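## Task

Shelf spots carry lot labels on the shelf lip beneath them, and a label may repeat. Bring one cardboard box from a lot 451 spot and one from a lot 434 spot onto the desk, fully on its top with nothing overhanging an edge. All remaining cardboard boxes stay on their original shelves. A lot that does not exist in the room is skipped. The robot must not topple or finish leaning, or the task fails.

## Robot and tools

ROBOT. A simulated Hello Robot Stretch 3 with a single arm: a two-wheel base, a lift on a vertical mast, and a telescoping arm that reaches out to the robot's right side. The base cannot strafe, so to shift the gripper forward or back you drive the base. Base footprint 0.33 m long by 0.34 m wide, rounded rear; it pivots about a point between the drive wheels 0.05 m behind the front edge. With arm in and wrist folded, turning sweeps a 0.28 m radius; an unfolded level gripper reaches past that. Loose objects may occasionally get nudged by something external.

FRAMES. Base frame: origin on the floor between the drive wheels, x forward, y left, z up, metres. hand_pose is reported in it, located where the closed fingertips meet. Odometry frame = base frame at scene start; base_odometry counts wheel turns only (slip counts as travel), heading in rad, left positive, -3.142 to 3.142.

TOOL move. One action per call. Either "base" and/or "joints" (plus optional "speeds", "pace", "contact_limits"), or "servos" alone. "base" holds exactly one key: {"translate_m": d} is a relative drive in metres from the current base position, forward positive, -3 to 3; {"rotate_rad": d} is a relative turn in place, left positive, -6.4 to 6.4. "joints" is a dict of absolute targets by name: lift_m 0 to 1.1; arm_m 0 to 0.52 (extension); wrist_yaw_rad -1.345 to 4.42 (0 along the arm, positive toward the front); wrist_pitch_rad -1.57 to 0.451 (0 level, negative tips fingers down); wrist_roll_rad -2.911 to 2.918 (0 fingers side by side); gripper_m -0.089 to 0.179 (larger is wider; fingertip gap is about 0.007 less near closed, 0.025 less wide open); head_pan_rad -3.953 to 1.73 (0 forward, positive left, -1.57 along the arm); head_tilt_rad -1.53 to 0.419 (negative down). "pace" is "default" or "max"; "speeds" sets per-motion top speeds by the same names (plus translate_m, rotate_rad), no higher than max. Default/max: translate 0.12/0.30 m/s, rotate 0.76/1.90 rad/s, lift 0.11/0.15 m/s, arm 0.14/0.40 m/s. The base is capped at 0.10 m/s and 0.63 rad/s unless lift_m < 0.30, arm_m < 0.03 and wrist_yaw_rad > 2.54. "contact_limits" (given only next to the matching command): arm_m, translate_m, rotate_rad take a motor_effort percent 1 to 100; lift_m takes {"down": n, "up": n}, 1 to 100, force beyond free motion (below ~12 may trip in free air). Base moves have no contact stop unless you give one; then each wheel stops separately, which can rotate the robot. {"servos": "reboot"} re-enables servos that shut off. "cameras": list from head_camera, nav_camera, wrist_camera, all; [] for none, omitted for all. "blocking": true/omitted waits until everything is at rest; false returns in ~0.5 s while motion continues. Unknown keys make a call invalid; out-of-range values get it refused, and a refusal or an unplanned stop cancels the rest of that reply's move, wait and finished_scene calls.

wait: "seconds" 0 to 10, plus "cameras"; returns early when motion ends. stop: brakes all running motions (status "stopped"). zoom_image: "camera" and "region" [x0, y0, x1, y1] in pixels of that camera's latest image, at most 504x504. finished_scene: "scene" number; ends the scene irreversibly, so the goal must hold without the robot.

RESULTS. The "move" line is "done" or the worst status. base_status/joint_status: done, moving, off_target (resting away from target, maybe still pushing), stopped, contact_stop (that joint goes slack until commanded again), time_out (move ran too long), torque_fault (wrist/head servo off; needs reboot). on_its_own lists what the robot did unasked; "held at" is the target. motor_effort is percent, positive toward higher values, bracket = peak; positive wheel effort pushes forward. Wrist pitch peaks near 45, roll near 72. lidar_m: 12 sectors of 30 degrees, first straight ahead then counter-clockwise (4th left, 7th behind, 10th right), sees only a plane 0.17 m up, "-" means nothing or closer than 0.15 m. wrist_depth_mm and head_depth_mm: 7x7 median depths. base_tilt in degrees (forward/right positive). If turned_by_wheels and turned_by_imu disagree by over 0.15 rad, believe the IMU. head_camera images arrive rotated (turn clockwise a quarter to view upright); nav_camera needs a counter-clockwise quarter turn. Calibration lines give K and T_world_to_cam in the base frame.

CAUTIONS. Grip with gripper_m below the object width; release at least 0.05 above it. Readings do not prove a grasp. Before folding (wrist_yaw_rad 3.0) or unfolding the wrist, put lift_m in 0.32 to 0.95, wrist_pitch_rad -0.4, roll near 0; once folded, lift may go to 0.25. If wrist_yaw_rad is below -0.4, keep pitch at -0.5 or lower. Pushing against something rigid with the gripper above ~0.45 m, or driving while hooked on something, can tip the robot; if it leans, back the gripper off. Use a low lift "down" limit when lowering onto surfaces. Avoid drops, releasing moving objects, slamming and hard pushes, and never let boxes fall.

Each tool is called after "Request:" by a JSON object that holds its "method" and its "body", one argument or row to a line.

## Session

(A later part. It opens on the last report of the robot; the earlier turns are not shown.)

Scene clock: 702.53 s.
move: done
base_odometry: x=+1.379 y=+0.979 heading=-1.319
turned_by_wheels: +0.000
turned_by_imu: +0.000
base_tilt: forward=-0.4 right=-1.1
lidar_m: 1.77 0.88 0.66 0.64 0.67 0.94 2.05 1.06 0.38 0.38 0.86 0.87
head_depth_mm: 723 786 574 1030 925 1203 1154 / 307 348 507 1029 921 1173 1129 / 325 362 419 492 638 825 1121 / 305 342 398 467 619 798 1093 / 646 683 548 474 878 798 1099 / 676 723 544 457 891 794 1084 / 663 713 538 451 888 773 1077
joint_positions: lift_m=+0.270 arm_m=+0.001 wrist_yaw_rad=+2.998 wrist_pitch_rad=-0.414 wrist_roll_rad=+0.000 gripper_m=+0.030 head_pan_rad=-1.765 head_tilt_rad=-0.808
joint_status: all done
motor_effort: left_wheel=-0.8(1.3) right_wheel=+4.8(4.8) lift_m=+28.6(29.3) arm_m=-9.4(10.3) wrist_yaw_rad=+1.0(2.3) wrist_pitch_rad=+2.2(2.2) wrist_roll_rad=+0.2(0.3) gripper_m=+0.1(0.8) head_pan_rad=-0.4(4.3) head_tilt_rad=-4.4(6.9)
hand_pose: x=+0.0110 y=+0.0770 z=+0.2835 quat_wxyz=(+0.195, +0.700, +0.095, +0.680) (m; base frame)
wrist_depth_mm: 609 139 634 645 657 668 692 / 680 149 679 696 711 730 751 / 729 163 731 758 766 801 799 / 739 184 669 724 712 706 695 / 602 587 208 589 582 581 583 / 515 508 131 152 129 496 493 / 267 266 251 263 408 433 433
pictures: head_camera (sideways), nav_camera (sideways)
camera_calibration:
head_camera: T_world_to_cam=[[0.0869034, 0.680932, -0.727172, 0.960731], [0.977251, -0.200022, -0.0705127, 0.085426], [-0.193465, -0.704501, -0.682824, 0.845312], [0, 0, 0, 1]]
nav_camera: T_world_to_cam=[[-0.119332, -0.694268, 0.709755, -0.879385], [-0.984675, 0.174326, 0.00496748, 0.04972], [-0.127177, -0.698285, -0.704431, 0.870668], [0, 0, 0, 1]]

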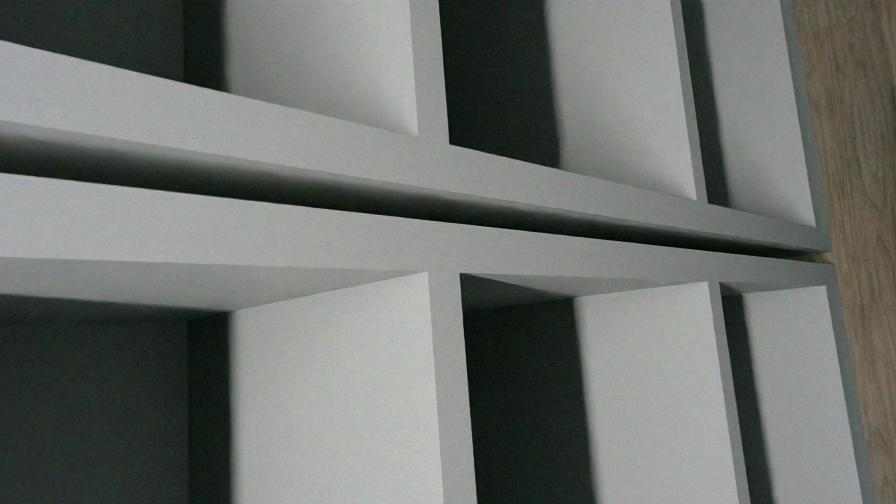

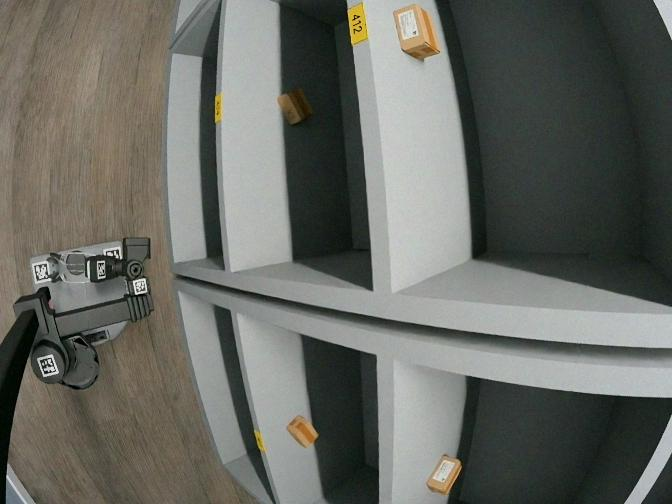

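Request:
{"method": "move", "body": {
  "joints": {"head_pan_rad": -0.87, "head_tilt_rad": -0.9},
  "pace": "max",
  "cameras": ["head_camera"]
}}

Request:
{"method": "zoom_image", "body": {
  "camera": "head_camera",
  "region": [400, 160, 640, 340]
}}

Request:
{"method": "move", "body": {
  "joints": {"head_pan_rad": -2.6, "head_tilt_rad": -0.8},
  "pace": "max",
  "cameras": ["head_camera"]
}}

Request:
{"method": "zoom_image", "body": {
  "camera": "head_camera",
  "region": [360, 160, 560, 340]
}}

Scene clock: 727.73 s.
move: done
base_odometry: x=+1.379 y=+0.979 heading=-1.319
turned_by_wheels: +0.000
turned_by_imu: +0.000
base_tilt: forward=-0.3 right=-1.2
lidar_m: 1.76 0.88 0.66 0.64 0.67 0.94 2.05 1.06 0.38 0.38 0.87 0.87
head_depth_mm: 755 643 494 954 872 749 858 / 801 635 491 1023 864 790 1074 / 841 569 523 972 858 1179 1104 / 871 593 1135 1005 914 1213 1117 / 819 616 1155 1000 1361 1257 1107 / 776 664 1052 1083 1392 1251 1104 / 727 814 984 1562 1440 1246 1100
joint_positions: lift_m=+0.270 arm_m=+0.001 wrist_yaw_rad=+2.998 wrist_pitch_rad=-0.414 wrist_roll_rad=+0.000 gripper_m=+0.030 head_pan_rad=-0.842 head_tilt_rad=-0.896
joint_status: all done
motor_effort: left_wheel=-1.0(1.2) right_wheel=+4.2(4.8) lift_m=+30.6(31.0) arm_m=-8.9(9.7) wrist_yaw_rad=+1.0(2.7) wrist_pitch_rad=+2.2(2.3) wrist_roll_rad=-0.1(0.2) gripper_m=+0.6(0.8) head_pan_rad=-1.5(4.9) head_tilt_rad=-6.4(11.6)
hand_pose: x=+0.0110 y=+0.0770 z=+0.2835 quat_wxyz=(+0.195, +0.700, +0.095, +0.680) (m; base frame)
wrist_depth_mm: 606 139 634 647 659 663 681 / 674 149 687 700 718 724 741 / 717 163 727 755 770 783 806 / 737 183 665 716 710 712 699 / 604 579 207 595 578 586 578 / 511 506 131 151 129 500 490 / 268 266 251 262 409 431 430
pictures: head_camera (sideways)
camera_calibration:
head_camera: T_world_to_cam=[[-0.531413, 0.526209, -0.663856, 0.881992], [0.745169, 0.663097, -0.070896, 0.0873325], [0.402895, -0.53236, -0.744492, 0.921877], [0, 0, 0, 1]]

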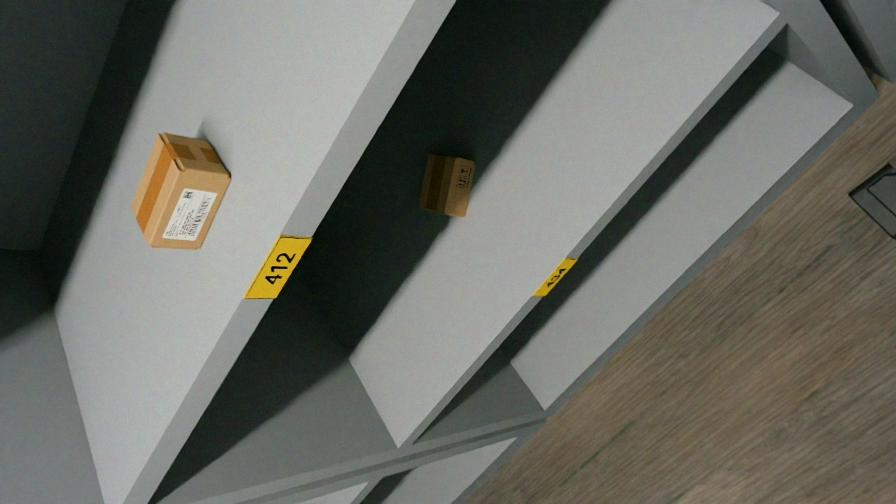

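Scaled by 2.100 from the camera's 896x504 image, which has a finer 1280x720 frame.

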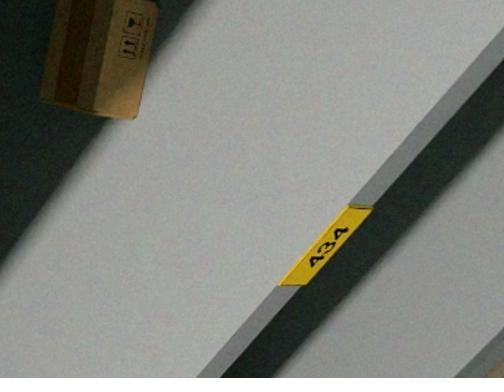

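Scene clock: 728.77 s.
move: done
base_odometry: x=+1.379 y=+0.979 heading=-1.319
turned_by_wheels: +0.000
turned_by_imu: +0.000
base_tilt: forward=-0.3 right=-1.2
lidar_m: 1.76 0.88 0.66 0.64 0.67 0.94 2.05 1.06 0.38 0.38 0.87 0.87
head_depth_mm: 1736 1928 2180 1934 1592 1341 1169 / 1746 2044 2290 1941 1583 1346 1165 / 918 964 1194 1541 1561 1330 1150 / 976 833 1270 1151 1481 1316 1142 / 1019 776 1311 1108 1352 1267 1137 / 1020 718 601 1093 899 1204 1106 / 922 713 544 1055 895 785 956
joint_positions: lift_m=+0.270 arm_m=+0.001 wrist_yaw_rad=+2.998 wrist_pitch_rad=-0.414 wrist_roll_rad=+0.000 gripper_m=+0.030 head_pan_rad=-2.638 head_tilt_rad=-0.802
joint_status: all done
motor_effort: left_wheel=-0.6(1.2) right_wheel=+4.4(4.9) lift_m=+30.9(31.2) arm_m=-8.7(9.4) wrist_yaw_rad=+2.5(2.7) wrist_pitch_rad=+2.1(2.3) wrist_roll_rad=+0.1(0.2) gripper_m=+0.4(0.9) head_pan_rad=+3.4(5.6) head_tilt_rad=+1.9(7.2)
hand_pose: x=+0.0110 y=+0.0770 z=+0.2835 quat_wxyz=(+0.195, +0.700, +0.095, +0.680) (m; base frame)
wrist_depth_mm: 606 139 633 654 655 671 682 / 671 149 676 692 725 741 759 / 727 163 736 773 763 794 801 / 744 183 664 723 719 708 699 / 602 579 208 586 587 586 578 / 512 512 131 151 129 500 496 / 266 267 251 264 408 430 432
pictures: head_camera (sideways)
camera_calibration:
head_camera: T_world_to_cam=[[0.573953, 0.368804, -0.731137, 0.962928], [0.47416, -0.877614, -0.0704682, 0.0884374], [-0.667645, -0.306231, -0.678581, 0.842685], [0, 0, 0, 1]]

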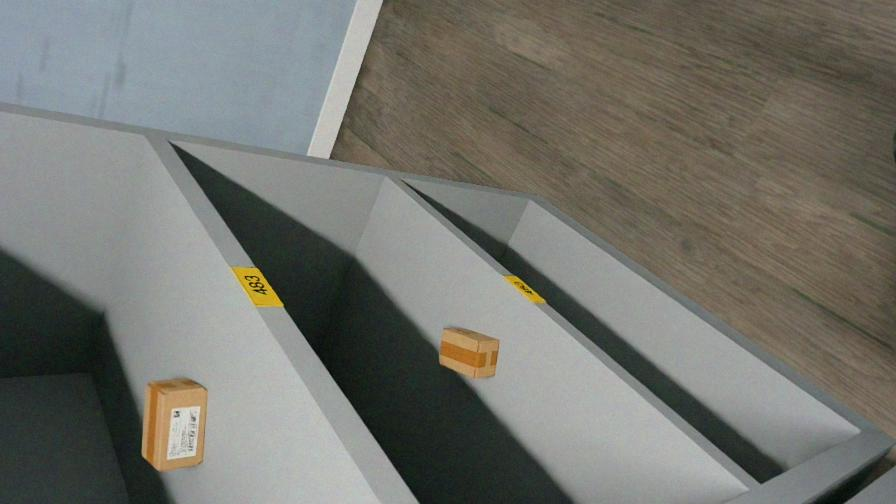

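Scaled by 2.520 from the camera's 896x504 image, which has a finer 1280x720 frame.

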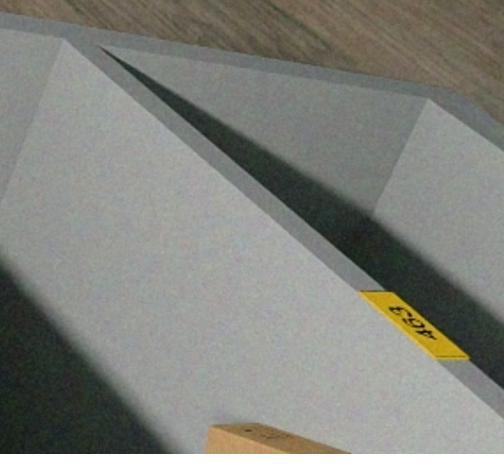

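Request:
{"method": "move", "body": {
  "joints": {"head_pan_rad": -1.0, "head_tilt_rad": -0.75},
  "pace": "max",
  "cameras": ["head_camera"]
}}

Scene clock: 741.67 s.
move: done
base_odometry: x=+1.379 y=+0.979 heading=-1.319
turned_by_wheels: +0.000
turned_by_imu: +0.000
base_tilt: forward=-0.3 right=-1.3
lidar_m: 1.77 0.88 0.66 0.64 0.67 0.94 2.05 1.06 0.38 0.38 0.86 0.87
head_depth_mm: 688 757 643 480 921 805 691 / 731 797 635 477 961 802 1043 / 777 839 629 507 957 800 1078 / 834 874 595 1069 950 834 1111 / 897 911 596 1104 945 1213 1140 / 890 898 635 1138 965 1278 1156 / 800 829 665 1055 1156 1303 1149
joint_positions: lift_m=+0.270 arm_m=+0.001 wrist_yaw_rad=+2.998 wrist_pitch_rad=-0.414 wrist_roll_rad=+0.000 gripper_m=+0.030 head_pan_rad=-0.992 head_tilt_rad=-0.748
joint_status: all done
measured_speeds: translate_m=+0.000 rotate_rad=+0.000 lift_m=+0.000 arm_m=+0.000 wrist_yaw_rad=+0.000 wrist_pitch_rad=+0.000 wrist_roll_rad=+0.000 head_pan_rad=-0.024 head_tilt_rad=+0.000
motor_effort: left_wheel=-0.9(1.1) right_wheel=+4.3(5.1) lift_m=+31.4(31.6) arm_m=-7.9(9.1) wrist_yaw_rad=+1.9(3.3) wrist_pitch_rad=+2.1(2.2) wrist_roll_rad=-0.3(0.3) gripper_m=+0.0(1.1) head_pan_rad=-3.1(6.0) head_tilt_rad=+0.3(6.2)
hand_pose: x=+0.0110 y=+0.0770 z=+0.2835 quat_wxyz=(+0.195, +0.700, +0.095, +0.680) (m; base frame)
wrist_depth_mm: 605 139 636 644 659 675 680 / 666 150 679 699 711 729 737 / 735 163 736 750 785 791 801 / 740 184 668 725 721 702 708 / 606 585 207 597 586 588 584 / 511 510 131 151 129 501 497 / 267 267 250 262 413 432 431
pictures: head_camera (sideways)
camera_calibration:
head_camera: T_world_to_cam=[[-0.389114, 0.510613, -0.766723, 1.01518], [0.841271, 0.53607, -0.0699423, 0.0855183], [0.375304, -0.672238, -0.638156, 0.783741], [0, 0, 0, 1]]

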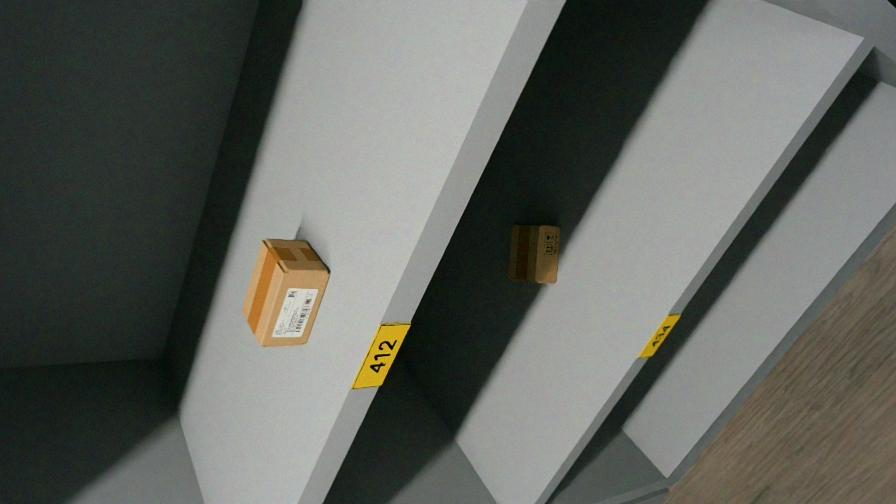

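Request:
{"method": "zoom_image", "body": {
  "camera": "head_camera",
  "region": [490, 205, 580, 305]
}}

Scaled by 5.040 from the camera's 896x504 image, which has a finer 1280x720 frame.

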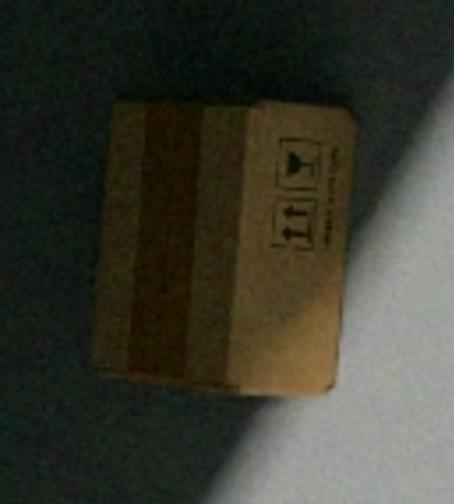

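Request:
{"method": "move", "body": {
  "base": {"translate_m": 0.19},
  "joints": {"lift_m": 0.58, "wrist_pitch_rad": -0.4, "head_pan_rad": -1.3},
  "pace": "max",
  "cameras": []
}}

Request:
{"method": "move", "body": {
  "joints": {"wrist_yaw_rad": 0.572, "gripper_m": 0.179},
  "pace": "max",
  "cameras": []
}}

Request:
{"method": "move", "body": {
  "joints": {"arm_m": 0.16, "wrist_pitch_rad": -0.25, "lift_m": 0.525},
  "pace": "max",
  "cameras": ["wrist_camera", "head_camera"]
}}

Scene clock: 794.40 s.
move: done
base_odometry: x=+1.427 y=+0.795 heading=-1.319
turned_by_wheels: +0.000
turned_by_imu: -0.001
base_tilt: forward=-0.1 right=-1.1
lidar_m: 1.67 0.87 0.65 0.63 0.66 0.93 2.24 1.15 0.45 0.83 0.81 0.71
head_depth_mm: 653 727 643 480 921 803 739 / 673 751 634 475 937 800 1064 / 694 772 628 472 958 795 1079 / 716 792 570 486 916 794 1100 / 740 800 539 499 928 825 1112 / 763 832 607 514 935 840 1126 / 791 840 600 1027 931 1184 1126
base_status: done
joint_positions: lift_m=+0.580 arm_m=+0.001 wrist_yaw_rad=+2.998 wrist_pitch_rad=-0.415 wrist_roll_rad=+0.000 gripper_m=+0.030 head_pan_rad=-1.301 head_tilt_rad=-0.750
joint_status: all done
motor_effort: left_wheel=+3.9(11.8) right_wheel=+2.3(12.7) lift_m=+27.7(33.3) arm_m=-7.5(8.1) wrist_yaw_rad=+1.5(3.1) wrist_pitch_rad=+2.3(5.2) wrist_roll_rad=-0.2(0.3) gripper_m=+0.2(0.9) head_pan_rad=+3.3(5.2) head_tilt_rad=-6.1(6.5)
hand_pose: x=+0.0110 y=+0.0769 z=+0.5934 quat_wxyz=(+0.195, +0.700, +0.096, +0.680) (m; base frame)
wrist_depth_mm: 600 139 636 640 660 666 684 / 659 149 674 698 722 720 742 / 714 163 736 745 781 794 815 / 795 183 796 848 877 887 918 / 880 872 207 913 952 973 986 / 926 906 131 145 129 893 872 / 797 790 267 773 737 764 761
pictures: none

Scene clock: 796.43 s.
move: done
base_odometry: x=+1.427 y=+0.795 heading=-1.319
turned_by_wheels: +0.000
turned_by_imu: +0.000
base_tilt: forward=-0.3 right=-1.2
lidar_m: 1.67 0.87 0.65 0.63 0.66 0.93 2.24 1.15 0.45 0.83 0.82 0.70
head_depth_mm: 653 729 640 479 920 809 736 / 675 752 635 474 940 801 1061 / 695 774 626 472 957 796 1075 / 715 790 569 486 922 813 506 / 739 808 539 498 940 827 1097 / 766 839 606 512 934 844 1109 / 792 842 599 1029 929 1181 1129
joint_positions: lift_m=+0.580 arm_m=+0.001 wrist_yaw_rad=+0.575 wrist_pitch_rad=-0.415 wrist_roll_rad=+0.000 gripper_m=+0.179 head_pan_rad=-1.300 head_tilt_rad=-0.750
joint_status: all done
motor_effort: left_wheel=+4.4(4.8) right_wheel=+2.3(3.1) lift_m=+23.0(28.0) arm_m=-6.8(7.9) wrist_yaw_rad=-3.4(8.0) wrist_pitch_rad=+2.3(2.4) wrist_roll_rad=+0.0(0.3) gripper_m=+0.5(85.5) head_pan_rad=+3.3(4.1) head_tilt_rad=-6.3(6.7)
hand_pose: x=+0.1008 y=-0.3342 z=+0.5934 quat_wxyz=(+0.705, +0.336, -0.622, +0.056) (m; base frame)
wrist_depth_mm: 449 517 650 713 606 521 458 / 489 526 562 554 393 521 470 / - 435 407 405 389 395 391 / - 590 336 319 316 314 310 / - 658 770 271 259 258 258 / 119 145 777 785 228 221 121 / 118 779 720 688 667 200 108
pictures: none

Scene clock: 797.97 s.
move: done
base_odometry: x=+1.427 y=+0.795 heading=-1.319
turned_by_wheels: +0.000
turned_by_imu: +0.000
base_tilt: forward=-0.3 right=-1.2
lidar_m: 1.68 0.87 0.65 0.63 0.66 0.92 2.24 1.14 0.45 0.83 0.81 0.71
head_depth_mm: 653 727 640 480 920 808 704 / 675 753 633 473 937 804 535 / 694 772 628 473 959 651 1041 / 716 793 567 485 920 796 1096 / 736 804 537 498 936 805 1111 / 763 830 607 514 931 843 1127 / 791 842 597 1029 930 1183 1129
joint_positions: lift_m=+0.525 arm_m=+0.160 wrist_yaw_rad=+0.575 wrist_pitch_rad=-0.271 wrist_roll_rad=+0.000 gripper_m=+0.179 head_pan_rad=-1.300 head_tilt_rad=-0.750
joint_status: all done
motor_effort: left_wheel=+4.3(4.9) right_wheel=+2.7(3.0) lift_m=+26.7(27.0) arm_m=+11.4(15.8) wrist_yaw_rad=-2.8(4.3) wrist_pitch_rad=+3.5(5.3) wrist_roll_rad=+0.1(0.3) gripper_m=+0.4(1.1) head_pan_rad=+2.8(4.0) head_tilt_rad=-5.6(6.6)
hand_pose: x=+0.1092 y=-0.5068 z=+0.5719 quat_wxyz=(+0.699, +0.290, -0.644, +0.107) (m; base frame)
wrist_depth_mm: 436 514 607 518 433 374 329 / 448 534 629 555 464 395 343 / 442 453 452 287 440 404 358 / 321 319 317 259 296 311 309 / 248 234 243 243 243 241 239 / 119 142 199 198 196 190 121 / 115 163 168 167 166 166 108
pictures: head_camera (sideways), wrist_camera
camera_calibration:
head_camera: T_world_to_cam=[[-0.216414, 0.606156, -0.765336, 1.01232], [0.96417, 0.255893, -0.0699674, 0.084801], [0.153433, -0.753056, -0.639816, 0.787253], [0, 0, 0, 1]]
wrist_camera: T_world_to_cam=[[-0.816624, -0.576831, -0.0197879, -0.185192], [-0.248247, 0.381983, -0.890203, 0.762353], [0.521056, -0.722049, -0.455133, 0.00357324], [0, 0, 0, 1]]

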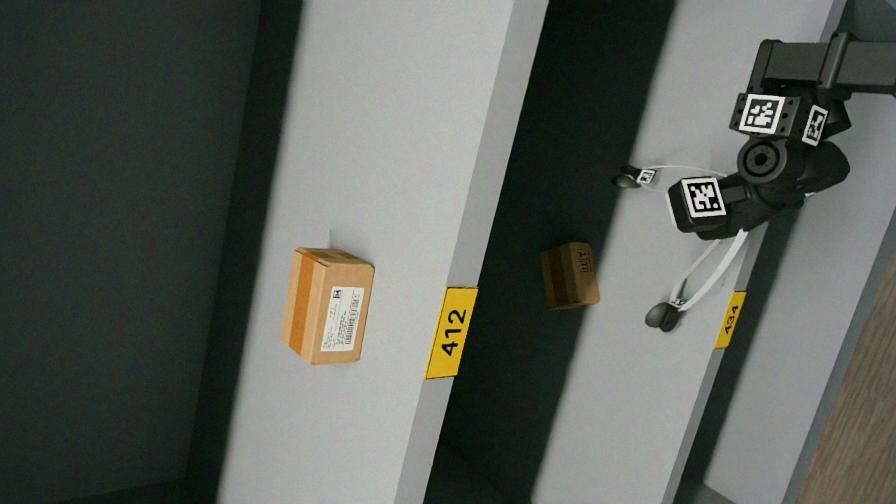

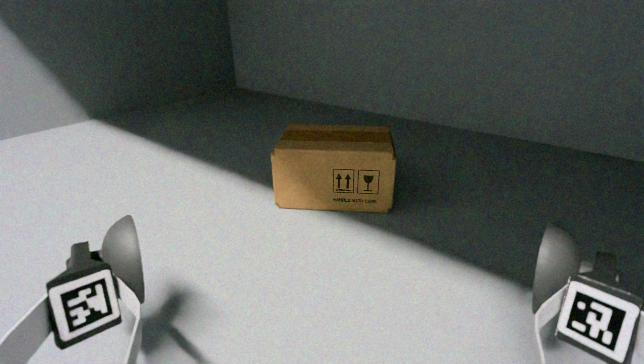

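Request:
{"method": "move", "body": {
  "base": {"translate_m": 0.065},
  "joints": {"arm_m": 0.26},
  "speeds": {"arm_m": 0.09, "translate_m": 0.06},
  "cameras": ["wrist_camera"]
}}

Scene clock: 808.13 s.
move: done
base_odometry: x=+1.443 y=+0.732 heading=-1.319
turned_by_wheels: +0.000
turned_by_imu: +0.000
base_tilt: forward=-0.3 right=-1.0
lidar_m: 2.18 0.87 0.65 0.63 0.66 0.92 1.33 0.53 0.49 0.84 0.73 0.65
head_depth_mm: 655 728 638 479 938 772 704 / 676 753 634 474 963 618 733 / 697 777 601 485 940 738 1083 / 718 794 532 485 909 795 1096 / 742 806 613 515 942 827 1115 / 762 830 607 1050 935 843 1127 / 755 785 599 911 927 1106 1130
base_status: done
joint_positions: lift_m=+0.525 arm_m=+0.260 wrist_yaw_rad=+0.575 wrist_pitch_rad=-0.271 wrist_roll_rad=+0.000 gripper_m=+0.179 head_pan_rad=-1.300 head_tilt_rad=-0.750
joint_status: all done
motor_effort: left_wheel=+3.4(10.3) right_wheel=+7.9(10.5) lift_m=+26.7(31.3) arm_m=+13.2(15.7) wrist_yaw_rad=-3.5(4.3) wrist_pitch_rad=+3.4(3.5) wrist_roll_rad=+0.0(0.3) gripper_m=+0.5(1.1) head_pan_rad=+2.6(3.5) head_tilt_rad=-3.9(5.4)
hand_pose: x=+0.1092 y=-0.6068 z=+0.5719 quat_wxyz=(+0.699, +0.290, -0.644, +0.107) (m; base frame)
wrist_depth_mm: 380 445 488 398 336 292 256 / 393 458 526 428 356 306 266 / 396 454 449 424 378 321 279 / 320 319 318 313 312 312 287 / 247 236 225 156 163 241 239 / 119 142 184 144 143 189 121 / 115 163 162 157 156 165 108
pictures: wrist_camera
camera_calibration:
wrist_camera: T_world_to_cam=[[-0.816636, -0.576813, -0.0197879, -0.242862], [-0.248239, 0.381989, -0.890203, 0.800555], [0.52104, -0.72206, -0.455133, -0.068626], [0, 0, 0, 1]]

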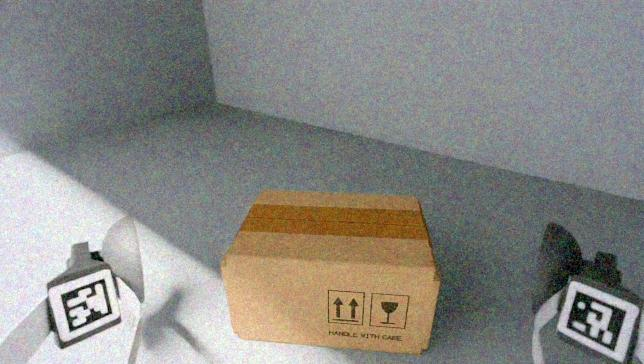

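Request:
{"method": "move", "body": {
  "joints": {"gripper_m": 0.062},
  "cameras": ["wrist_camera"]
}}

Request:
{"method": "move", "body": {
  "joints": {"lift_m": 0.575},
  "cameras": ["wrist_camera"]
}}

Scene clock: 814.53 s.
move: done
base_odometry: x=+1.443 y=+0.732 heading=-1.319
turned_by_wheels: +0.000
turned_by_imu: +0.000
base_tilt: forward=-0.4 right=-1.3
lidar_m: 2.19 0.87 0.65 0.63 0.66 0.92 1.33 0.53 0.49 0.83 0.73 0.65
head_depth_mm: 655 727 643 479 936 771 707 / 675 754 635 473 958 616 733 / 694 774 601 486 932 740 1077 / 717 790 534 485 899 792 1097 / 738 806 613 515 943 827 1111 / 765 831 605 1049 942 842 1130 / 757 785 598 916 934 1109 1132
joint_positions: lift_m=+0.525 arm_m=+0.260 wrist_yaw_rad=+0.575 wrist_pitch_rad=-0.271 wrist_roll_rad=+0.000 gripper_m=+0.063 head_pan_rad=-1.300 head_tilt_rad=-0.750
joint_status: all done
motor_effort: left_wheel=+3.8(4.1) right_wheel=+7.7(8.9) lift_m=+23.1(23.8) arm_m=+9.7(11.5) wrist_yaw_rad=-2.7(4.4) wrist_pitch_rad=+3.5(3.6) wrist_roll_rad=+0.0(0.3) gripper_m=-10.4(84.6) head_pan_rad=+1.9(2.8) head_tilt_rad=-3.1(4.2)
hand_pose: x=+0.1092 y=-0.6068 z=+0.5719 quat_wxyz=(+0.699, +0.290, -0.644, +0.107) (m; base frame)
wrist_depth_mm: 380 448 487 399 336 291 256 / 387 464 527 431 356 304 266 / 396 452 454 430 379 321 279 / 321 319 316 316 313 310 286 / 246 246 157 156 155 240 240 / 199 192 133 145 137 127 195 / 174 158 161 157 154 122 165
pictures: wrist_camera
camera_calibration:
wrist_camera: T_world_to_cam=[[-0.816641, -0.576807, -0.0197873, -0.24286], [-0.248229, 0.381979, -0.89021, 0.800554], [0.521038, -0.72207, -0.45512, -0.0686399], [0, 0, 0, 1]]

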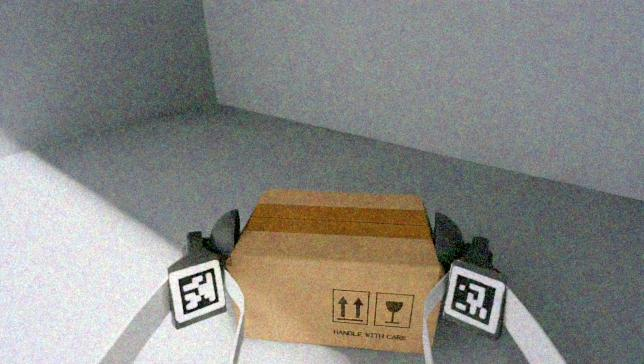

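Scene clock: 815.83 s.
move: done
base_odometry: x=+1.443 y=+0.732 heading=-1.319
turned_by_wheels: +0.000
turned_by_imu: +0.000
base_tilt: forward=-0.3 right=-1.2
lidar_m: 2.18 0.87 0.65 0.63 0.66 0.93 1.34 0.53 0.49 0.83 0.73 0.65
head_depth_mm: 656 729 641 479 939 557 453 / 674 752 634 475 959 609 1049 / 693 776 600 485 856 745 1084 / 717 792 533 486 878 808 1099 / 738 808 615 515 943 827 1114 / 765 833 607 1054 938 845 1128 / 756 784 600 915 933 1116 1128
joint_positions: lift_m=+0.575 arm_m=+0.260 wrist_yaw_rad=+0.575 wrist_pitch_rad=-0.274 wrist_roll_rad=+0.000 gripper_m=+0.063 head_pan_rad=-1.300 head_tilt_rad=-0.750
joint_status: all done
motor_effort: left_wheel=+3.7(3.9) right_wheel=+7.8(8.4) lift_m=+28.6(33.9) arm_m=+9.5(10.4) wrist_yaw_rad=-3.2(4.1) wrist_pitch_rad=+3.9(4.0) wrist_roll_rad=-0.1(0.3) gripper_m=-10.1(10.6) head_pan_rad=+1.7(2.7) head_tilt_rad=-2.6(3.5)
hand_pose: x=+0.1091 y=-0.6066 z=+0.6213 quat_wxyz=(+0.699, +0.291, -0.644, +0.106) (m; base frame)
wrist_depth_mm: 380 448 491 402 336 290 256 / 391 464 533 430 356 304 268 / 405 485 556 455 376 323 279 / 406 431 422 423 390 339 293 / 332 332 157 157 151 325 301 / 270 259 133 145 138 245 264 / 234 212 213 159 154 122 223
pictures: wrist_camera
camera_calibration:
wrist_camera: T_world_to_cam=[[-0.816671, -0.576761, -0.0198917, -0.241778], [-0.249485, 0.383922, -0.889023, 0.844983], [0.52039, -0.721076, -0.457431, -0.0438427], [0, 0, 0, 1]]

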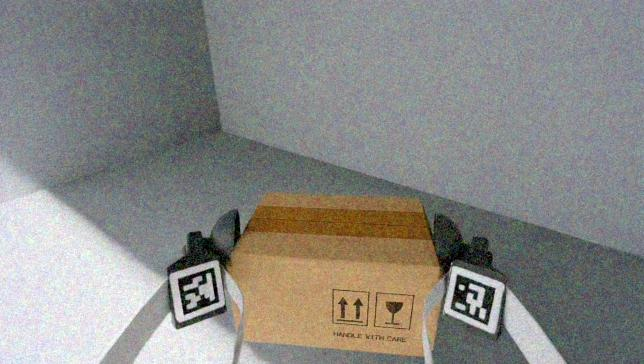

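Request:
{"method": "move", "body": {
  "joints": {"arm_m": 0.0},
  "cameras": []
}}

Request:
{"method": "move", "body": {
  "joints": {"wrist_yaw_rad": 1.57, "head_pan_rad": -0.2, "head_tilt_rad": -0.5},
  "cameras": ["wrist_camera"]
}}

Request:
{"method": "move", "body": {
  "base": {"translate_m": -1.3},
  "cameras": []
}}

Scene clock: 866.67 s.
move: done
base_odometry: x=+1.443 y=+0.732 heading=-1.319
turned_by_wheels: +0.000
turned_by_imu: +0.000
base_tilt: forward=-0.3 right=-1.1
lidar_m: 2.18 0.87 0.65 0.63 0.66 0.92 1.33 0.53 0.49 0.83 0.72 0.65
head_depth_mm: 657 731 641 479 938 809 736 / 676 753 635 474 961 801 1062 / 694 775 602 486 957 794 1083 / 716 789 534 485 948 776 497 / 737 806 615 514 944 806 1091 / 767 831 606 1051 938 845 1122 / 752 784 601 924 930 1115 1124
joint_positions: lift_m=+0.575 arm_m=+0.001 wrist_yaw_rad=+0.575 wrist_pitch_rad=-0.274 wrist_roll_rad=+0.000 gripper_m=+0.063 head_pan_rad=-1.300 head_tilt_rad=-0.750
joint_status: all done
motor_effort: left_wheel=+4.0(4.1) right_wheel=+7.2(8.9) lift_m=+26.6(26.9) arm_m=-12.9(14.3) wrist_yaw_rad=-2.7(4.1) wrist_pitch_rad=+3.9(4.1) wrist_roll_rad=+0.1(0.4) gripper_m=-10.3(11.1) head_pan_rad=+1.3(2.4) head_tilt_rad=-0.9(2.3)
hand_pose: x=+0.1091 y=-0.3472 z=+0.6213 quat_wxyz=(+0.699, +0.291, -0.644, +0.106) (m; base frame)
wrist_depth_mm: 401 454 567 685 602 515 455 / 440 475 600 728 638 547 475 / 491 494 570 605 597 545 497 / - 457 425 424 424 417 417 / - 527 157 157 151 326 322 / - 124 133 145 138 247 266 / 903 631 707 158 153 123 224
pictures: none

Scene clock: 868.63 s.
move: done
base_odometry: x=+1.443 y=+0.732 heading=-1.319
turned_by_wheels: +0.000
turned_by_imu: +0.000
base_tilt: forward=-0.2 right=-1.1
lidar_m: 2.19 0.87 0.65 0.63 0.66 0.92 1.34 0.53 0.49 0.83 0.73 0.66
head_depth_mm: 999 1422 1373 804 743 775 816 / 1250 1398 1341 1620 1271 1085 1167 / 1294 1381 1471 1617 1767 1565 1318 / 2065 2259 2440 2566 2035 1635 1327 / 2055 2265 2432 2641 2120 1629 1325 / 2036 2221 2407 2599 2113 1611 1309 / 2025 2139 2367 2525 2094 1606 1311
joint_positions: lift_m=+0.575 arm_m=+0.001 wrist_yaw_rad=+1.567 wrist_pitch_rad=-0.274 wrist_roll_rad=+0.000 gripper_m=+0.063 head_pan_rad=-0.191 head_tilt_rad=-0.496
joint_status: all done
measured_speeds: translate_m=+0.000 rotate_rad=+0.000 lift_m=+0.000 arm_m=+0.000 wrist_yaw_rad=+0.000 wrist_pitch_rad=+0.000 wrist_roll_rad=+0.000 head_pan_rad=-0.024 head_tilt_rad=+0.000
motor_effort: left_wheel=+3.6(4.0) right_wheel=+7.6(8.6) lift_m=+28.5(29.4) arm_m=-11.0(13.1) wrist_yaw_rad=+2.0(5.6) wrist_pitch_rad=+3.9(4.1) wrist_roll_rad=+0.2(0.3) gripper_m=-10.3(10.7) head_pan_rad=-2.8(5.6) head_tilt_rad=+0.8(6.3)
hand_pose: x=+0.2188 y=-0.1466 z=+0.6213 quat_wxyz=(+0.565, +0.563, -0.428, +0.426) (m; base frame)
wrist_depth_mm: 910 - - - - - 389 / 918 - - - - 500 412 / 918 - - - - 504 439 / 941 - - - - 533 417 / 926 - 154 157 151 528 353 / 920 125 132 144 138 543 547 / 855 827 833 157 154 122 603
pictures: wrist_camera
camera_calibration:
wrist_camera: T_world_to_cam=[[0.0363629, -0.999141, -0.0198924, -0.135378], [-0.457889, 0.00103527, -0.889009, 0.68519], [0.888266, 0.0414355, -0.457457, 0.262071], [0, 0, 0, 1]]

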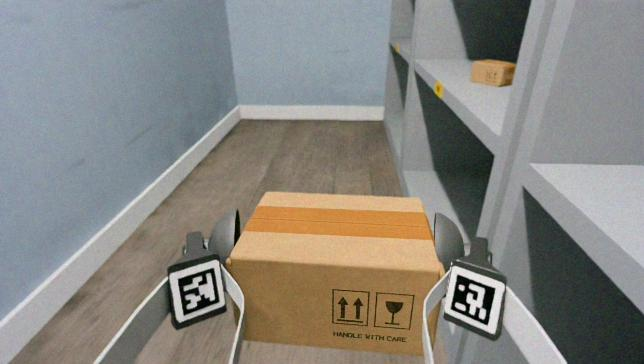

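Scene clock: 882.77 s.
move: done
base_odometry: x=+1.119 y=+1.991 heading=-1.319
turned_by_wheels: +0.000
turned_by_imu: -0.001
base_tilt: forward=-0.4 right=-1.2
lidar_m: 1.85 0.93 0.69 0.67 0.70 0.98 1.01 1.06 1.48 0.34 0.83 0.95
head_depth_mm: 771 837 919 749 1129 979 793 / 784 838 910 982 1116 1001 1193 / 1540 1725 1403 1602 1184 1286 1283 / 2285 1764 1906 2083 2017 1631 1326 / 3186 3472 3734 3014 2089 1624 1315 / 3219 3453 3725 2991 2115 1614 1310 / 3075 3370 3589 2941 2086 1607 1313
base_status: done
joint_positions: lift_m=+0.575 arm_m=+0.001 wrist_yaw_rad=+1.567 wrist_pitch_rad=-0.274 wrist_roll_rad=+0.000 gripper_m=+0.063 head_pan_rad=-0.200 head_tilt_rad=-0.500
motor_effort: left_wheel=-2.1(10.1) right_wheel=-9.2(14.3) lift_m=+30.7(32.0) arm_m=-3.5(11.8) wrist_yaw_rad=+2.7(3.7) wrist_pitch_rad=+4.0(4.1) wrist_roll_rad=-0.1(0.4) gripper_m=-10.4(11.0) head_pan_rad=-3.2(4.0) head_tilt_rad=-3.8(5.7)
hand_pose: x=+0.2188 y=-0.1466 z=+0.6213 quat_wxyz=(+0.565, +0.563, -0.428, +0.426) (m; base frame)
wrist_depth_mm: 960 - - - - - - / 983 - - - - - - / 970 - - - - 593 583 / 972 - - - - 442 393 / - - 154 157 150 357 329 / 983 125 133 145 138 122 275 / 893 828 824 158 151 109 247
pictures: none

Request:
{"method": "move", "body": {
  "base": {"translate_m": -0.3},
  "cameras": []
}}

Request:
{"method": "move", "body": {
  "base": {"rotate_rad": 1.602},
  "joints": {"lift_m": 0.85, "head_pan_rad": -2.2, "head_tilt_rad": -0.5},
  "cameras": ["nav_camera"]
}}

Request:
{"method": "move", "body": {
  "base": {"translate_m": -1.3},
  "cameras": ["nav_camera"]
}}

Scene clock: 898.50 s.
move: done
base_odometry: x=+1.045 y=+2.282 heading=-1.319
turned_by_wheels: +0.000
turned_by_imu: +0.000
base_tilt: forward=-0.3 right=-1.3
lidar_m: 2.14 0.94 0.70 0.68 0.71 0.73 0.71 0.75 1.05 2.73 0.46 1.15
head_depth_mm: 843 1141 1211 747 1224 975 793 / 988 1119 1183 911 1266 976 1187 / 1034 1131 1176 1318 1375 1490 1290 / 1811 1973 2173 2204 2002 1580 1320 / 3420 3713 3952 3065 2110 1621 1323 / 3419 3612 3934 2978 2097 1621 1309 / 3348 3586 3901 2961 2069 1602 1314
base_status: done
joint_positions: lift_m=+0.575 arm_m=+0.001 wrist_yaw_rad=+1.567 wrist_pitch_rad=-0.274 wrist_roll_rad=+0.000 gripper_m=+0.063 head_pan_rad=-0.200 head_tilt_rad=-0.500
motor_effort: left_wheel=-3.8(9.8) right_wheel=-7.5(14.9) lift_m=+29.0(29.9) arm_m=+1.0(2.0) wrist_yaw_rad=+1.8(3.7) wrist_pitch_rad=+3.9(4.1) wrist_roll_rad=-0.3(0.4) gripper_m=-10.4(10.7) head_pan_rad=-3.2(3.6) head_tilt_rad=-2.3(4.2)
hand_pose: x=+0.2188 y=-0.1466 z=+0.6213 quat_wxyz=(+0.565, +0.563, -0.428, +0.426) (m; base frame)
wrist_depth_mm: - - - - - - 914 / 981 - - - - 998 866 / 1000 - - - - 593 504 / - - - - - 456 262 / 993 - 154 157 151 418 262 / 970 125 133 145 138 122 277 / 881 818 826 158 151 119 298
pictures: none

Scene clock: 902.13 s.
move: done
base_odometry: x=+1.045 y=+2.282 heading=+0.282
turned_by_wheels: +1.602
turned_by_imu: +1.576
base_tilt: forward=-0.3 right=-1.2
lidar_m: 0.68 0.72 0.73 0.71 0.75 1.06 2.73 0.45 1.17 2.15 0.92 0.70
head_depth_mm: 353 391 440 503 588 706 879 / 547 393 421 460 517 604 730 / 893 1101 1132 729 563 610 657 / 930 1245 1261 722 1198 960 851 / 968 1204 1236 871 1240 1022 1311 / 1015 1132 1160 1335 1286 1515 1342 / 990 1077 1175 1553 1917 1605 1309
base_status: done
joint_positions: lift_m=+0.850 arm_m=+0.001 wrist_yaw_rad=+1.567 wrist_pitch_rad=-0.275 wrist_roll_rad=+0.000 gripper_m=+0.063 head_pan_rad=-2.201 head_tilt_rad=-0.500
joint_status: all done
motor_effort: left_wheel=-8.7(12.4) right_wheel=+9.6(12.9) lift_m=+30.9(34.5) arm_m=-5.8(6.0) wrist_yaw_rad=+2.1(3.1) wrist_pitch_rad=+4.1(4.3) wrist_roll_rad=+0.1(0.3) gripper_m=-10.0(10.8) head_pan_rad=+3.5(5.8) head_tilt_rad=-2.4(5.8)
hand_pose: x=+0.2187 y=-0.1465 z=+0.8960 quat_wxyz=(+0.565, +0.563, -0.427, +0.426) (m; base frame)
wrist_depth_mm: 592 576 564 546 538 534 516 / 636 619 613 584 581 554 551 / 686 657 647 631 614 603 592 / 747 703 693 677 654 658 636 / 834 775 154 158 151 690 674 / 889 125 133 145 138 723 751 / 971 949 948 157 154 122 809
pictures: nav_camera (sideways)
camera_calibration:
nav_camera: T_world_to_cam=[[-0.255259, -0.378594, 0.889668, -1.11311], [-0.817439, 0.575918, 0.0105435, 0.0414374], [-0.516368, -0.724558, -0.456486, 0.550479], [0, 0, 0, 1]]

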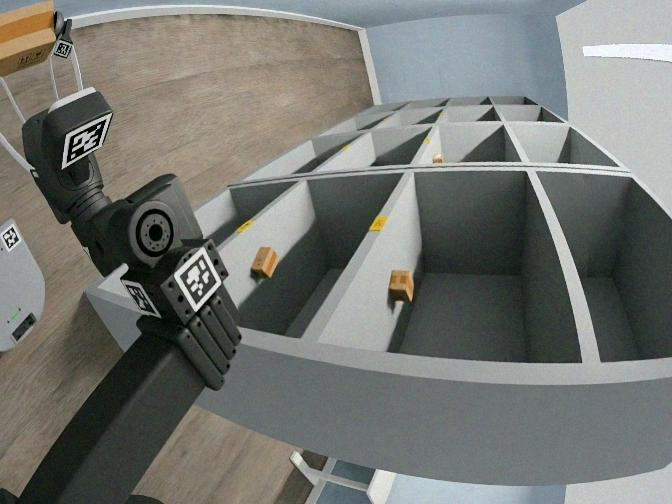

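Scene clock: 916.27 s.
move: done
base_odometry: x=-0.204 y=+1.920 heading=+0.282
turned_by_wheels: +0.000
turned_by_imu: -0.001
base_tilt: forward=-0.4 right=-1.1
lidar_m: 1.97 1.05 0.79 0.77 0.82 1.16 1.79 1.48 1.84 1.67 0.68 0.56
head_depth_mm: 1900 2016 2060 1507 2192 1610 1349 / 2127 2247 2244 1713 2067 1643 1343 / 2417 2578 2475 2318 2144 1635 1372 / 2729 2935 2429 2726 2123 1631 1440 / 3263 3560 3947 3024 2110 1610 1396 / 3560 3857 - 2990 2112 1619 1354 / 3416 3646 3916 2951 2082 1612 1305
base_status: done
joint_positions: lift_m=+0.850 arm_m=+0.001 wrist_yaw_rad=+1.567 wrist_pitch_rad=-0.275 wrist_roll_rad=+0.000 gripper_m=+0.063 head_pan_rad=-2.200 head_tilt_rad=-0.500
motor_effort: left_wheel=-4.4(12.7) right_wheel=-6.9(11.5) lift_m=+26.2(31.6) arm_m=-7.4(13.3) wrist_yaw_rad=+2.2(3.8) wrist_pitch_rad=+4.2(4.3) wrist_roll_rad=+0.2(0.3) gripper_m=-10.3(11.0) head_pan_rad=+3.5(4.1) head_tilt_rad=+1.1(2.5)
hand_pose: x=+0.2187 y=-0.1465 z=+0.8960 quat_wxyz=(+0.565, +0.563, -0.427, +0.426) (m; base frame)
wrist_depth_mm: - - - - - 365 357 / - - - - - 392 380 / - - - - 516 414 410 / - - - - 469 448 438 / - - 154 158 151 482 477 / - 124 133 145 138 508 512 / - - - 158 153 122 548
pictures: nav_camera (sideways)
camera_calibration:
nav_camera: T_world_to_cam=[[-0.254745, -0.37894, 0.889668, -1.11311], [-0.81822, 0.574809, 0.0105435, 0.0414421], [-0.515385, -0.725258, -0.456486, 0.550472], [0, 0, 0, 1]]

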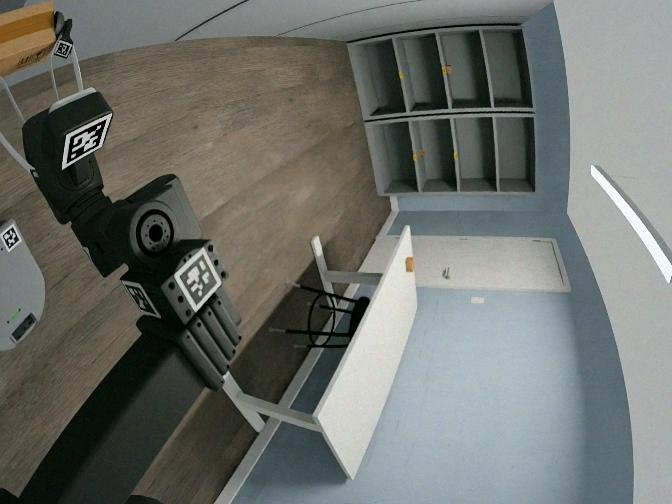

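Request:
{"method": "move", "body": {
  "base": {"translate_m": -1.2},
  "joints": {"wrist_yaw_rad": 0.0, "head_pan_rad": -1.6, "head_tilt_rad": -0.5},
  "cameras": ["head_camera", "wrist_camera"]
}}

Scene clock: 948.40 s.
move: done
base_odometry: x=-1.356 y=+1.585 heading=+0.283
turned_by_wheels: +0.000
turned_by_imu: -0.001
base_tilt: forward=-0.4 right=-1.2
lidar_m: 1.71 1.13 0.85 0.83 0.81 0.61 0.60 0.63 0.60 1.11 2.31 1.74
head_depth_mm: 1855 1785 1743 1411 971 739 1285 / 2726 2639 2345 1382 958 735 843 / 3323 3693 3826 1368 953 728 639 / 3319 3686 3645 1355 945 490 287 / 3315 3599 3829 1348 934 696 640 / 3184 3582 3803 2981 1925 717 1246 / 3382 3576 3865 2920 2057 1589 1308
base_status: done
joint_positions: lift_m=+0.850 arm_m=+0.001 wrist_yaw_rad=+0.003 wrist_pitch_rad=-0.275 wrist_roll_rad=+0.000 gripper_m=+0.063 head_pan_rad=-1.600 head_tilt_rad=-0.500
joint_status: all done
motor_effort: left_wheel=-3.4(12.8) right_wheel=-7.8(11.4) lift_m=+24.2(25.3) arm_m=+0.5(6.1) wrist_yaw_rad=-3.1(7.5) wrist_pitch_rad=+4.1(4.3) wrist_roll_rad=-0.1(0.3) gripper_m=-10.4(10.9) head_pan_rad=-3.2(5.6) head_tilt_rad=+4.2(4.8)
hand_pose: x=-0.0208 y=-0.3856 z=+0.8960 quat_wxyz=(+0.701, +0.098, -0.700, -0.096) (m; base frame)
wrist_depth_mm: - - - - - - - / - - - - - - - / - - - - - - - / - - - - - - - / - - 154 158 150 - - / - 124 133 145 138 122 - / - - 159 157 151 119 -
pictures: head_camera (sideways), wrist_camera
camera_calibration:
head_camera: T_world_to_cam=[[-0.0336272, 0.433743, -0.900409, 1.18733], [0.996226, -0.0575828, -0.0649443, 0.078088], [-0.0800172, -0.899195, -0.430169, 0.515915], [0, 0, 0, 1]]
wrist_camera: T_world_to_cam=[[-0.998879, -0.0429281, -0.0199397, -0.0128435], [-0.00198761, 0.458934, -0.888468, 1.00552], [0.0472912, -0.887433, -0.458505, 0.235747], [0, 0, 0, 1]]

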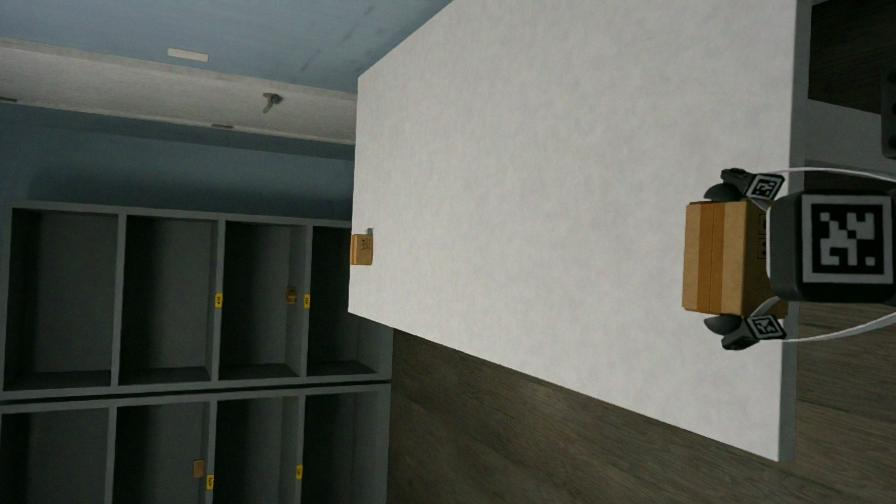

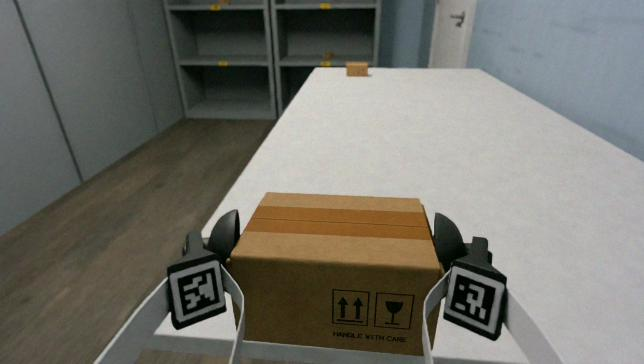

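Request:
{"method": "move", "body": {
  "joints": {"arm_m": 0.27, "lift_m": 0.735},
  "cameras": []
}}

Request:
{"method": "move", "body": {
  "joints": {"lift_m": 0.706},
  "speeds": {"lift_m": 0.03},
  "cameras": ["wrist_camera"]
}}

Scene clock: 963.40 s.
move: done
base_odometry: x=-1.356 y=+1.585 heading=+0.283
turned_by_wheels: +0.000
turned_by_imu: +0.000
base_tilt: forward=-0.2 right=-1.1
lidar_m: 1.71 1.13 0.85 0.83 0.81 0.61 0.60 0.63 0.60 1.11 2.30 1.74
head_depth_mm: 1856 1776 1755 1410 976 739 1252 / 2717 2634 2348 1392 959 669 348 / 3358 3634 3868 1376 953 468 866 / 3316 3628 3618 1351 945 486 1257 / 3366 3578 3889 1346 940 719 1250 / 3152 3533 3748 3011 1927 717 1248 / 3337 3568 3855 2933 2079 1601 1303
joint_positions: lift_m=+0.735 arm_m=+0.270 wrist_yaw_rad=+0.003 wrist_pitch_rad=-0.275 wrist_roll_rad=+0.000 gripper_m=+0.063 head_pan_rad=-1.600 head_tilt_rad=-0.500
joint_status: all done
motor_effort: left_wheel=-4.1(4.3) right_wheel=-8.3(9.0) lift_m=+30.8(30.8) arm_m=+12.7(14.9) wrist_yaw_rad=-3.9(4.2) wrist_pitch_rad=+4.2(4.3) wrist_roll_rad=-0.1(0.3) gripper_m=-10.1(10.7) head_pan_rad=-2.6(3.6) head_tilt_rad=+3.3(4.8)
hand_pose: x=-0.0208 y=-0.6550 z=+0.7810 quat_wxyz=(+0.701, +0.098, -0.700, -0.096) (m; base frame)
wrist_depth_mm: - - - - - - - / - - - - - - - / - - - - - - - / - - - - - - - / - 271 154 158 150 265 265 / 250 222 133 145 137 211 226 / 201 182 182 159 154 122 191
pictures: none

Scene clock: 964.80 s.
move: done
base_odometry: x=-1.356 y=+1.585 heading=+0.283
turned_by_wheels: +0.000
turned_by_imu: +0.000
base_tilt: forward=-0.4 right=-1.1
lidar_m: 1.71 1.13 0.85 0.83 0.81 0.61 0.60 0.63 0.60 1.11 2.31 1.74
head_depth_mm: 1844 1800 1741 1392 973 741 1280 / 2707 2623 2344 1392 962 735 386 / 3305 3640 3898 1377 953 489 864 / 3340 3699 3615 1354 948 500 1258 / 3351 3607 3902 1347 943 719 1251 / 3081 3468 3737 2972 1921 718 1252 / 3409 3638 3886 2982 2070 1607 1305
joint_positions: lift_m=+0.706 arm_m=+0.270 wrist_yaw_rad=+0.003 wrist_pitch_rad=-0.252 wrist_roll_rad=+0.000 gripper_m=+0.063 head_pan_rad=-1.600 head_tilt_rad=-0.500
joint_status: all done
motor_effort: left_wheel=-3.8(4.3) right_wheel=-8.2(8.4) lift_m=+21.5(28.7) arm_m=+10.9(13.1) wrist_yaw_rad=-2.8(4.2) wrist_pitch_rad=-0.2(4.3) wrist_roll_rad=-0.1(0.4) gripper_m=-10.1(10.7) head_pan_rad=-3.2(3.3) head_tilt_rad=+3.4(4.8)
hand_pose: x=-0.0208 y=-0.6572 z=+0.7576 quat_wxyz=(+0.702, +0.090, -0.701, -0.088) (m; base frame)
wrist_depth_mm: - - - - - - - / - - - - - - - / - - - - - - - / - - - 182 - - - / - 247 156 155 155 243 242 / 200 192 133 145 137 126 195 / 173 157 160 156 154 122 164
pictures: wrist_camera
camera_calibration:
wrist_camera: T_world_to_cam=[[-0.998878, -0.0433842, -0.0189975, -0.0282659], [-0.00192953, 0.438063, -0.898942, 1.00142], [0.047322, -0.897897, -0.437655, -0.0913286], [0, 0, 0, 1]]

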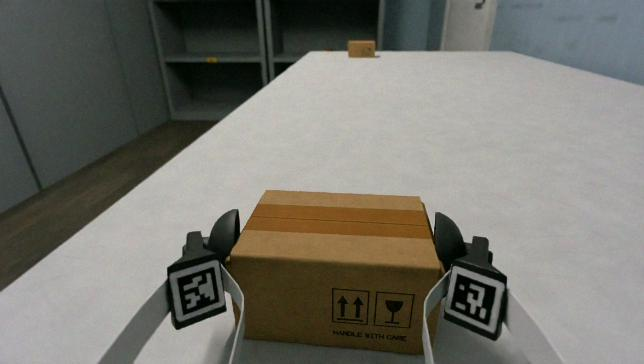

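Request:
{"method": "move", "body": {
  "joints": {"gripper_m": 0.17},
  "cameras": []
}}

Request:
{"method": "move", "body": {
  "joints": {"arm_m": 0.0, "lift_m": 0.78, "head_pan_rad": -1.7},
  "cameras": ["wrist_camera", "head_camera"]
}}

Scene clock: 971.43 s.
move: done
base_odometry: x=-1.356 y=+1.585 heading=+0.283
turned_by_wheels: +0.000
turned_by_imu: +0.000
base_tilt: forward=-0.3 right=-1.3
lidar_m: 1.71 1.13 0.85 0.83 0.81 0.61 0.60 0.63 0.60 1.11 2.31 1.74
head_depth_mm: 1848 1786 1744 1407 970 741 1277 / 2718 2640 2331 1386 954 733 386 / 3348 3719 3844 1377 951 490 864 / 3378 3696 3575 1357 945 499 1259 / 3314 3693 3884 1347 940 698 1256 / 3141 3581 3770 2999 1938 717 1260 / 3372 3644 3804 2953 2076 1593 1310
joint_positions: lift_m=+0.706 arm_m=+0.270 wrist_yaw_rad=+0.003 wrist_pitch_rad=-0.263 wrist_roll_rad=+0.000 gripper_m=+0.170 head_pan_rad=-1.600 head_tilt_rad=-0.500
joint_status: all done
motor_effort: left_wheel=-3.5(4.2) right_wheel=-7.4(8.7) lift_m=+31.1(31.1) arm_m=+4.2(6.7) wrist_yaw_rad=-2.4(4.2) wrist_pitch_rad=+2.0(2.1) wrist_roll_rad=+0.0(0.3) gripper_m=+0.5(82.9) head_pan_rad=-2.8(3.3) head_tilt_rad=+2.5(3.4)
hand_pose: x=-0.0208 y=-0.6561 z=+0.7547 quat_wxyz=(+0.701, +0.094, -0.700, -0.092) (m; base frame)
wrist_depth_mm: - - - - - - - / - - - - - - - / - - - - - - - / - - - 183 183 - - / - 238 229 150 156 234 234 / 118 142 156 146 142 184 119 / 117 158 162 157 154 156 109
pictures: none

Scene clock: 974.63 s.
move: done
base_odometry: x=-1.356 y=+1.585 heading=+0.283
turned_by_wheels: +0.000
turned_by_imu: +0.000
base_tilt: forward=-0.3 right=-1.3
lidar_m: 1.71 1.13 0.85 0.83 0.81 0.61 0.60 0.63 0.60 1.11 2.30 1.75
head_depth_mm: 1343 1338 1339 1280 964 736 1265 / 1791 1807 1806 1388 963 735 1302 / 2683 2689 2391 1377 953 731 867 / 3327 3747 3921 1356 941 727 648 / 3366 3598 3754 1353 936 722 638 / 3295 3598 3838 1419 932 717 636 / 3247 3236 3604 3027 2076 714 1242
joint_positions: lift_m=+0.780 arm_m=+0.001 wrist_yaw_rad=+0.003 wrist_pitch_rad=-0.264 wrist_roll_rad=+0.000 gripper_m=+0.170 head_pan_rad=-1.703 head_tilt_rad=-0.500
joint_status: all done
motor_effort: left_wheel=-3.6(4.3) right_wheel=-7.6(8.8) lift_m=+28.9(33.7) arm_m=-12.0(14.7) wrist_yaw_rad=-3.1(4.5) wrist_pitch_rad=+2.2(2.3) wrist_roll_rad=-0.1(0.3) gripper_m=+0.6(1.1) head_pan_rad=+2.6(4.3) head_tilt_rad=+1.8(3.4)
hand_pose: x=-0.0208 y=-0.3866 z=+0.8285 quat_wxyz=(+0.701, +0.094, -0.700, -0.093) (m; base frame)
wrist_depth_mm: - - - - - - - / - - - - - - - / - - - - - - - / - - - 425 - - - / - 148 - - - - - / 117 127 - - - 135 117 / 117 - - - - 464 107
pictures: head_camera (sideways), wrist_camera
camera_calibration:
head_camera: T_world_to_cam=[[0.0110517, 0.434471, -0.900618, 1.18733], [0.985036, -0.159651, -0.0649305, 0.0781385], [-0.171995, -0.886423, -0.429734, 0.51591], [0, 0, 0, 1]]
wrist_camera: T_world_to_cam=[[-0.998879, -0.0431262, -0.0195178, -0.0146557], [-0.00195725, 0.449587, -0.893234, 0.946347], [0.0472968, -0.892195, -0.449168, 0.194381], [0, 0, 0, 1]]

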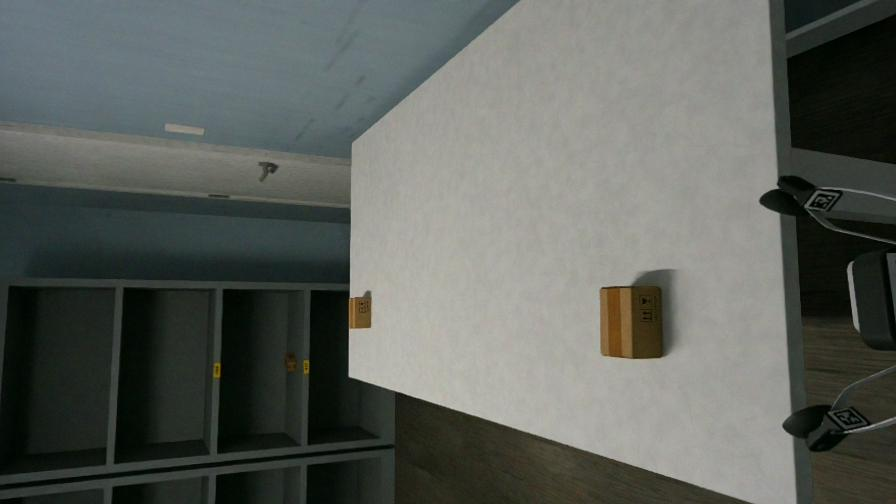

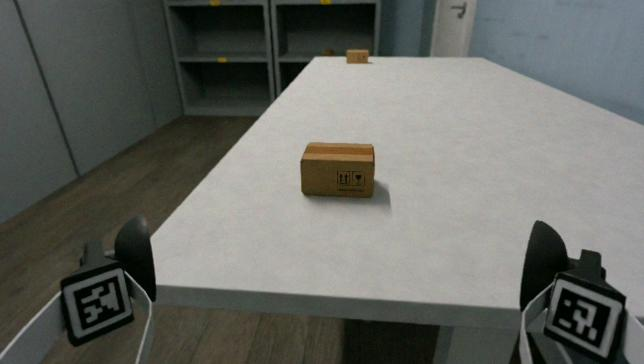

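Request:
{"method": "finished_scene", "body": {
  "scene": 2
}}

The scene is finished: the task was done.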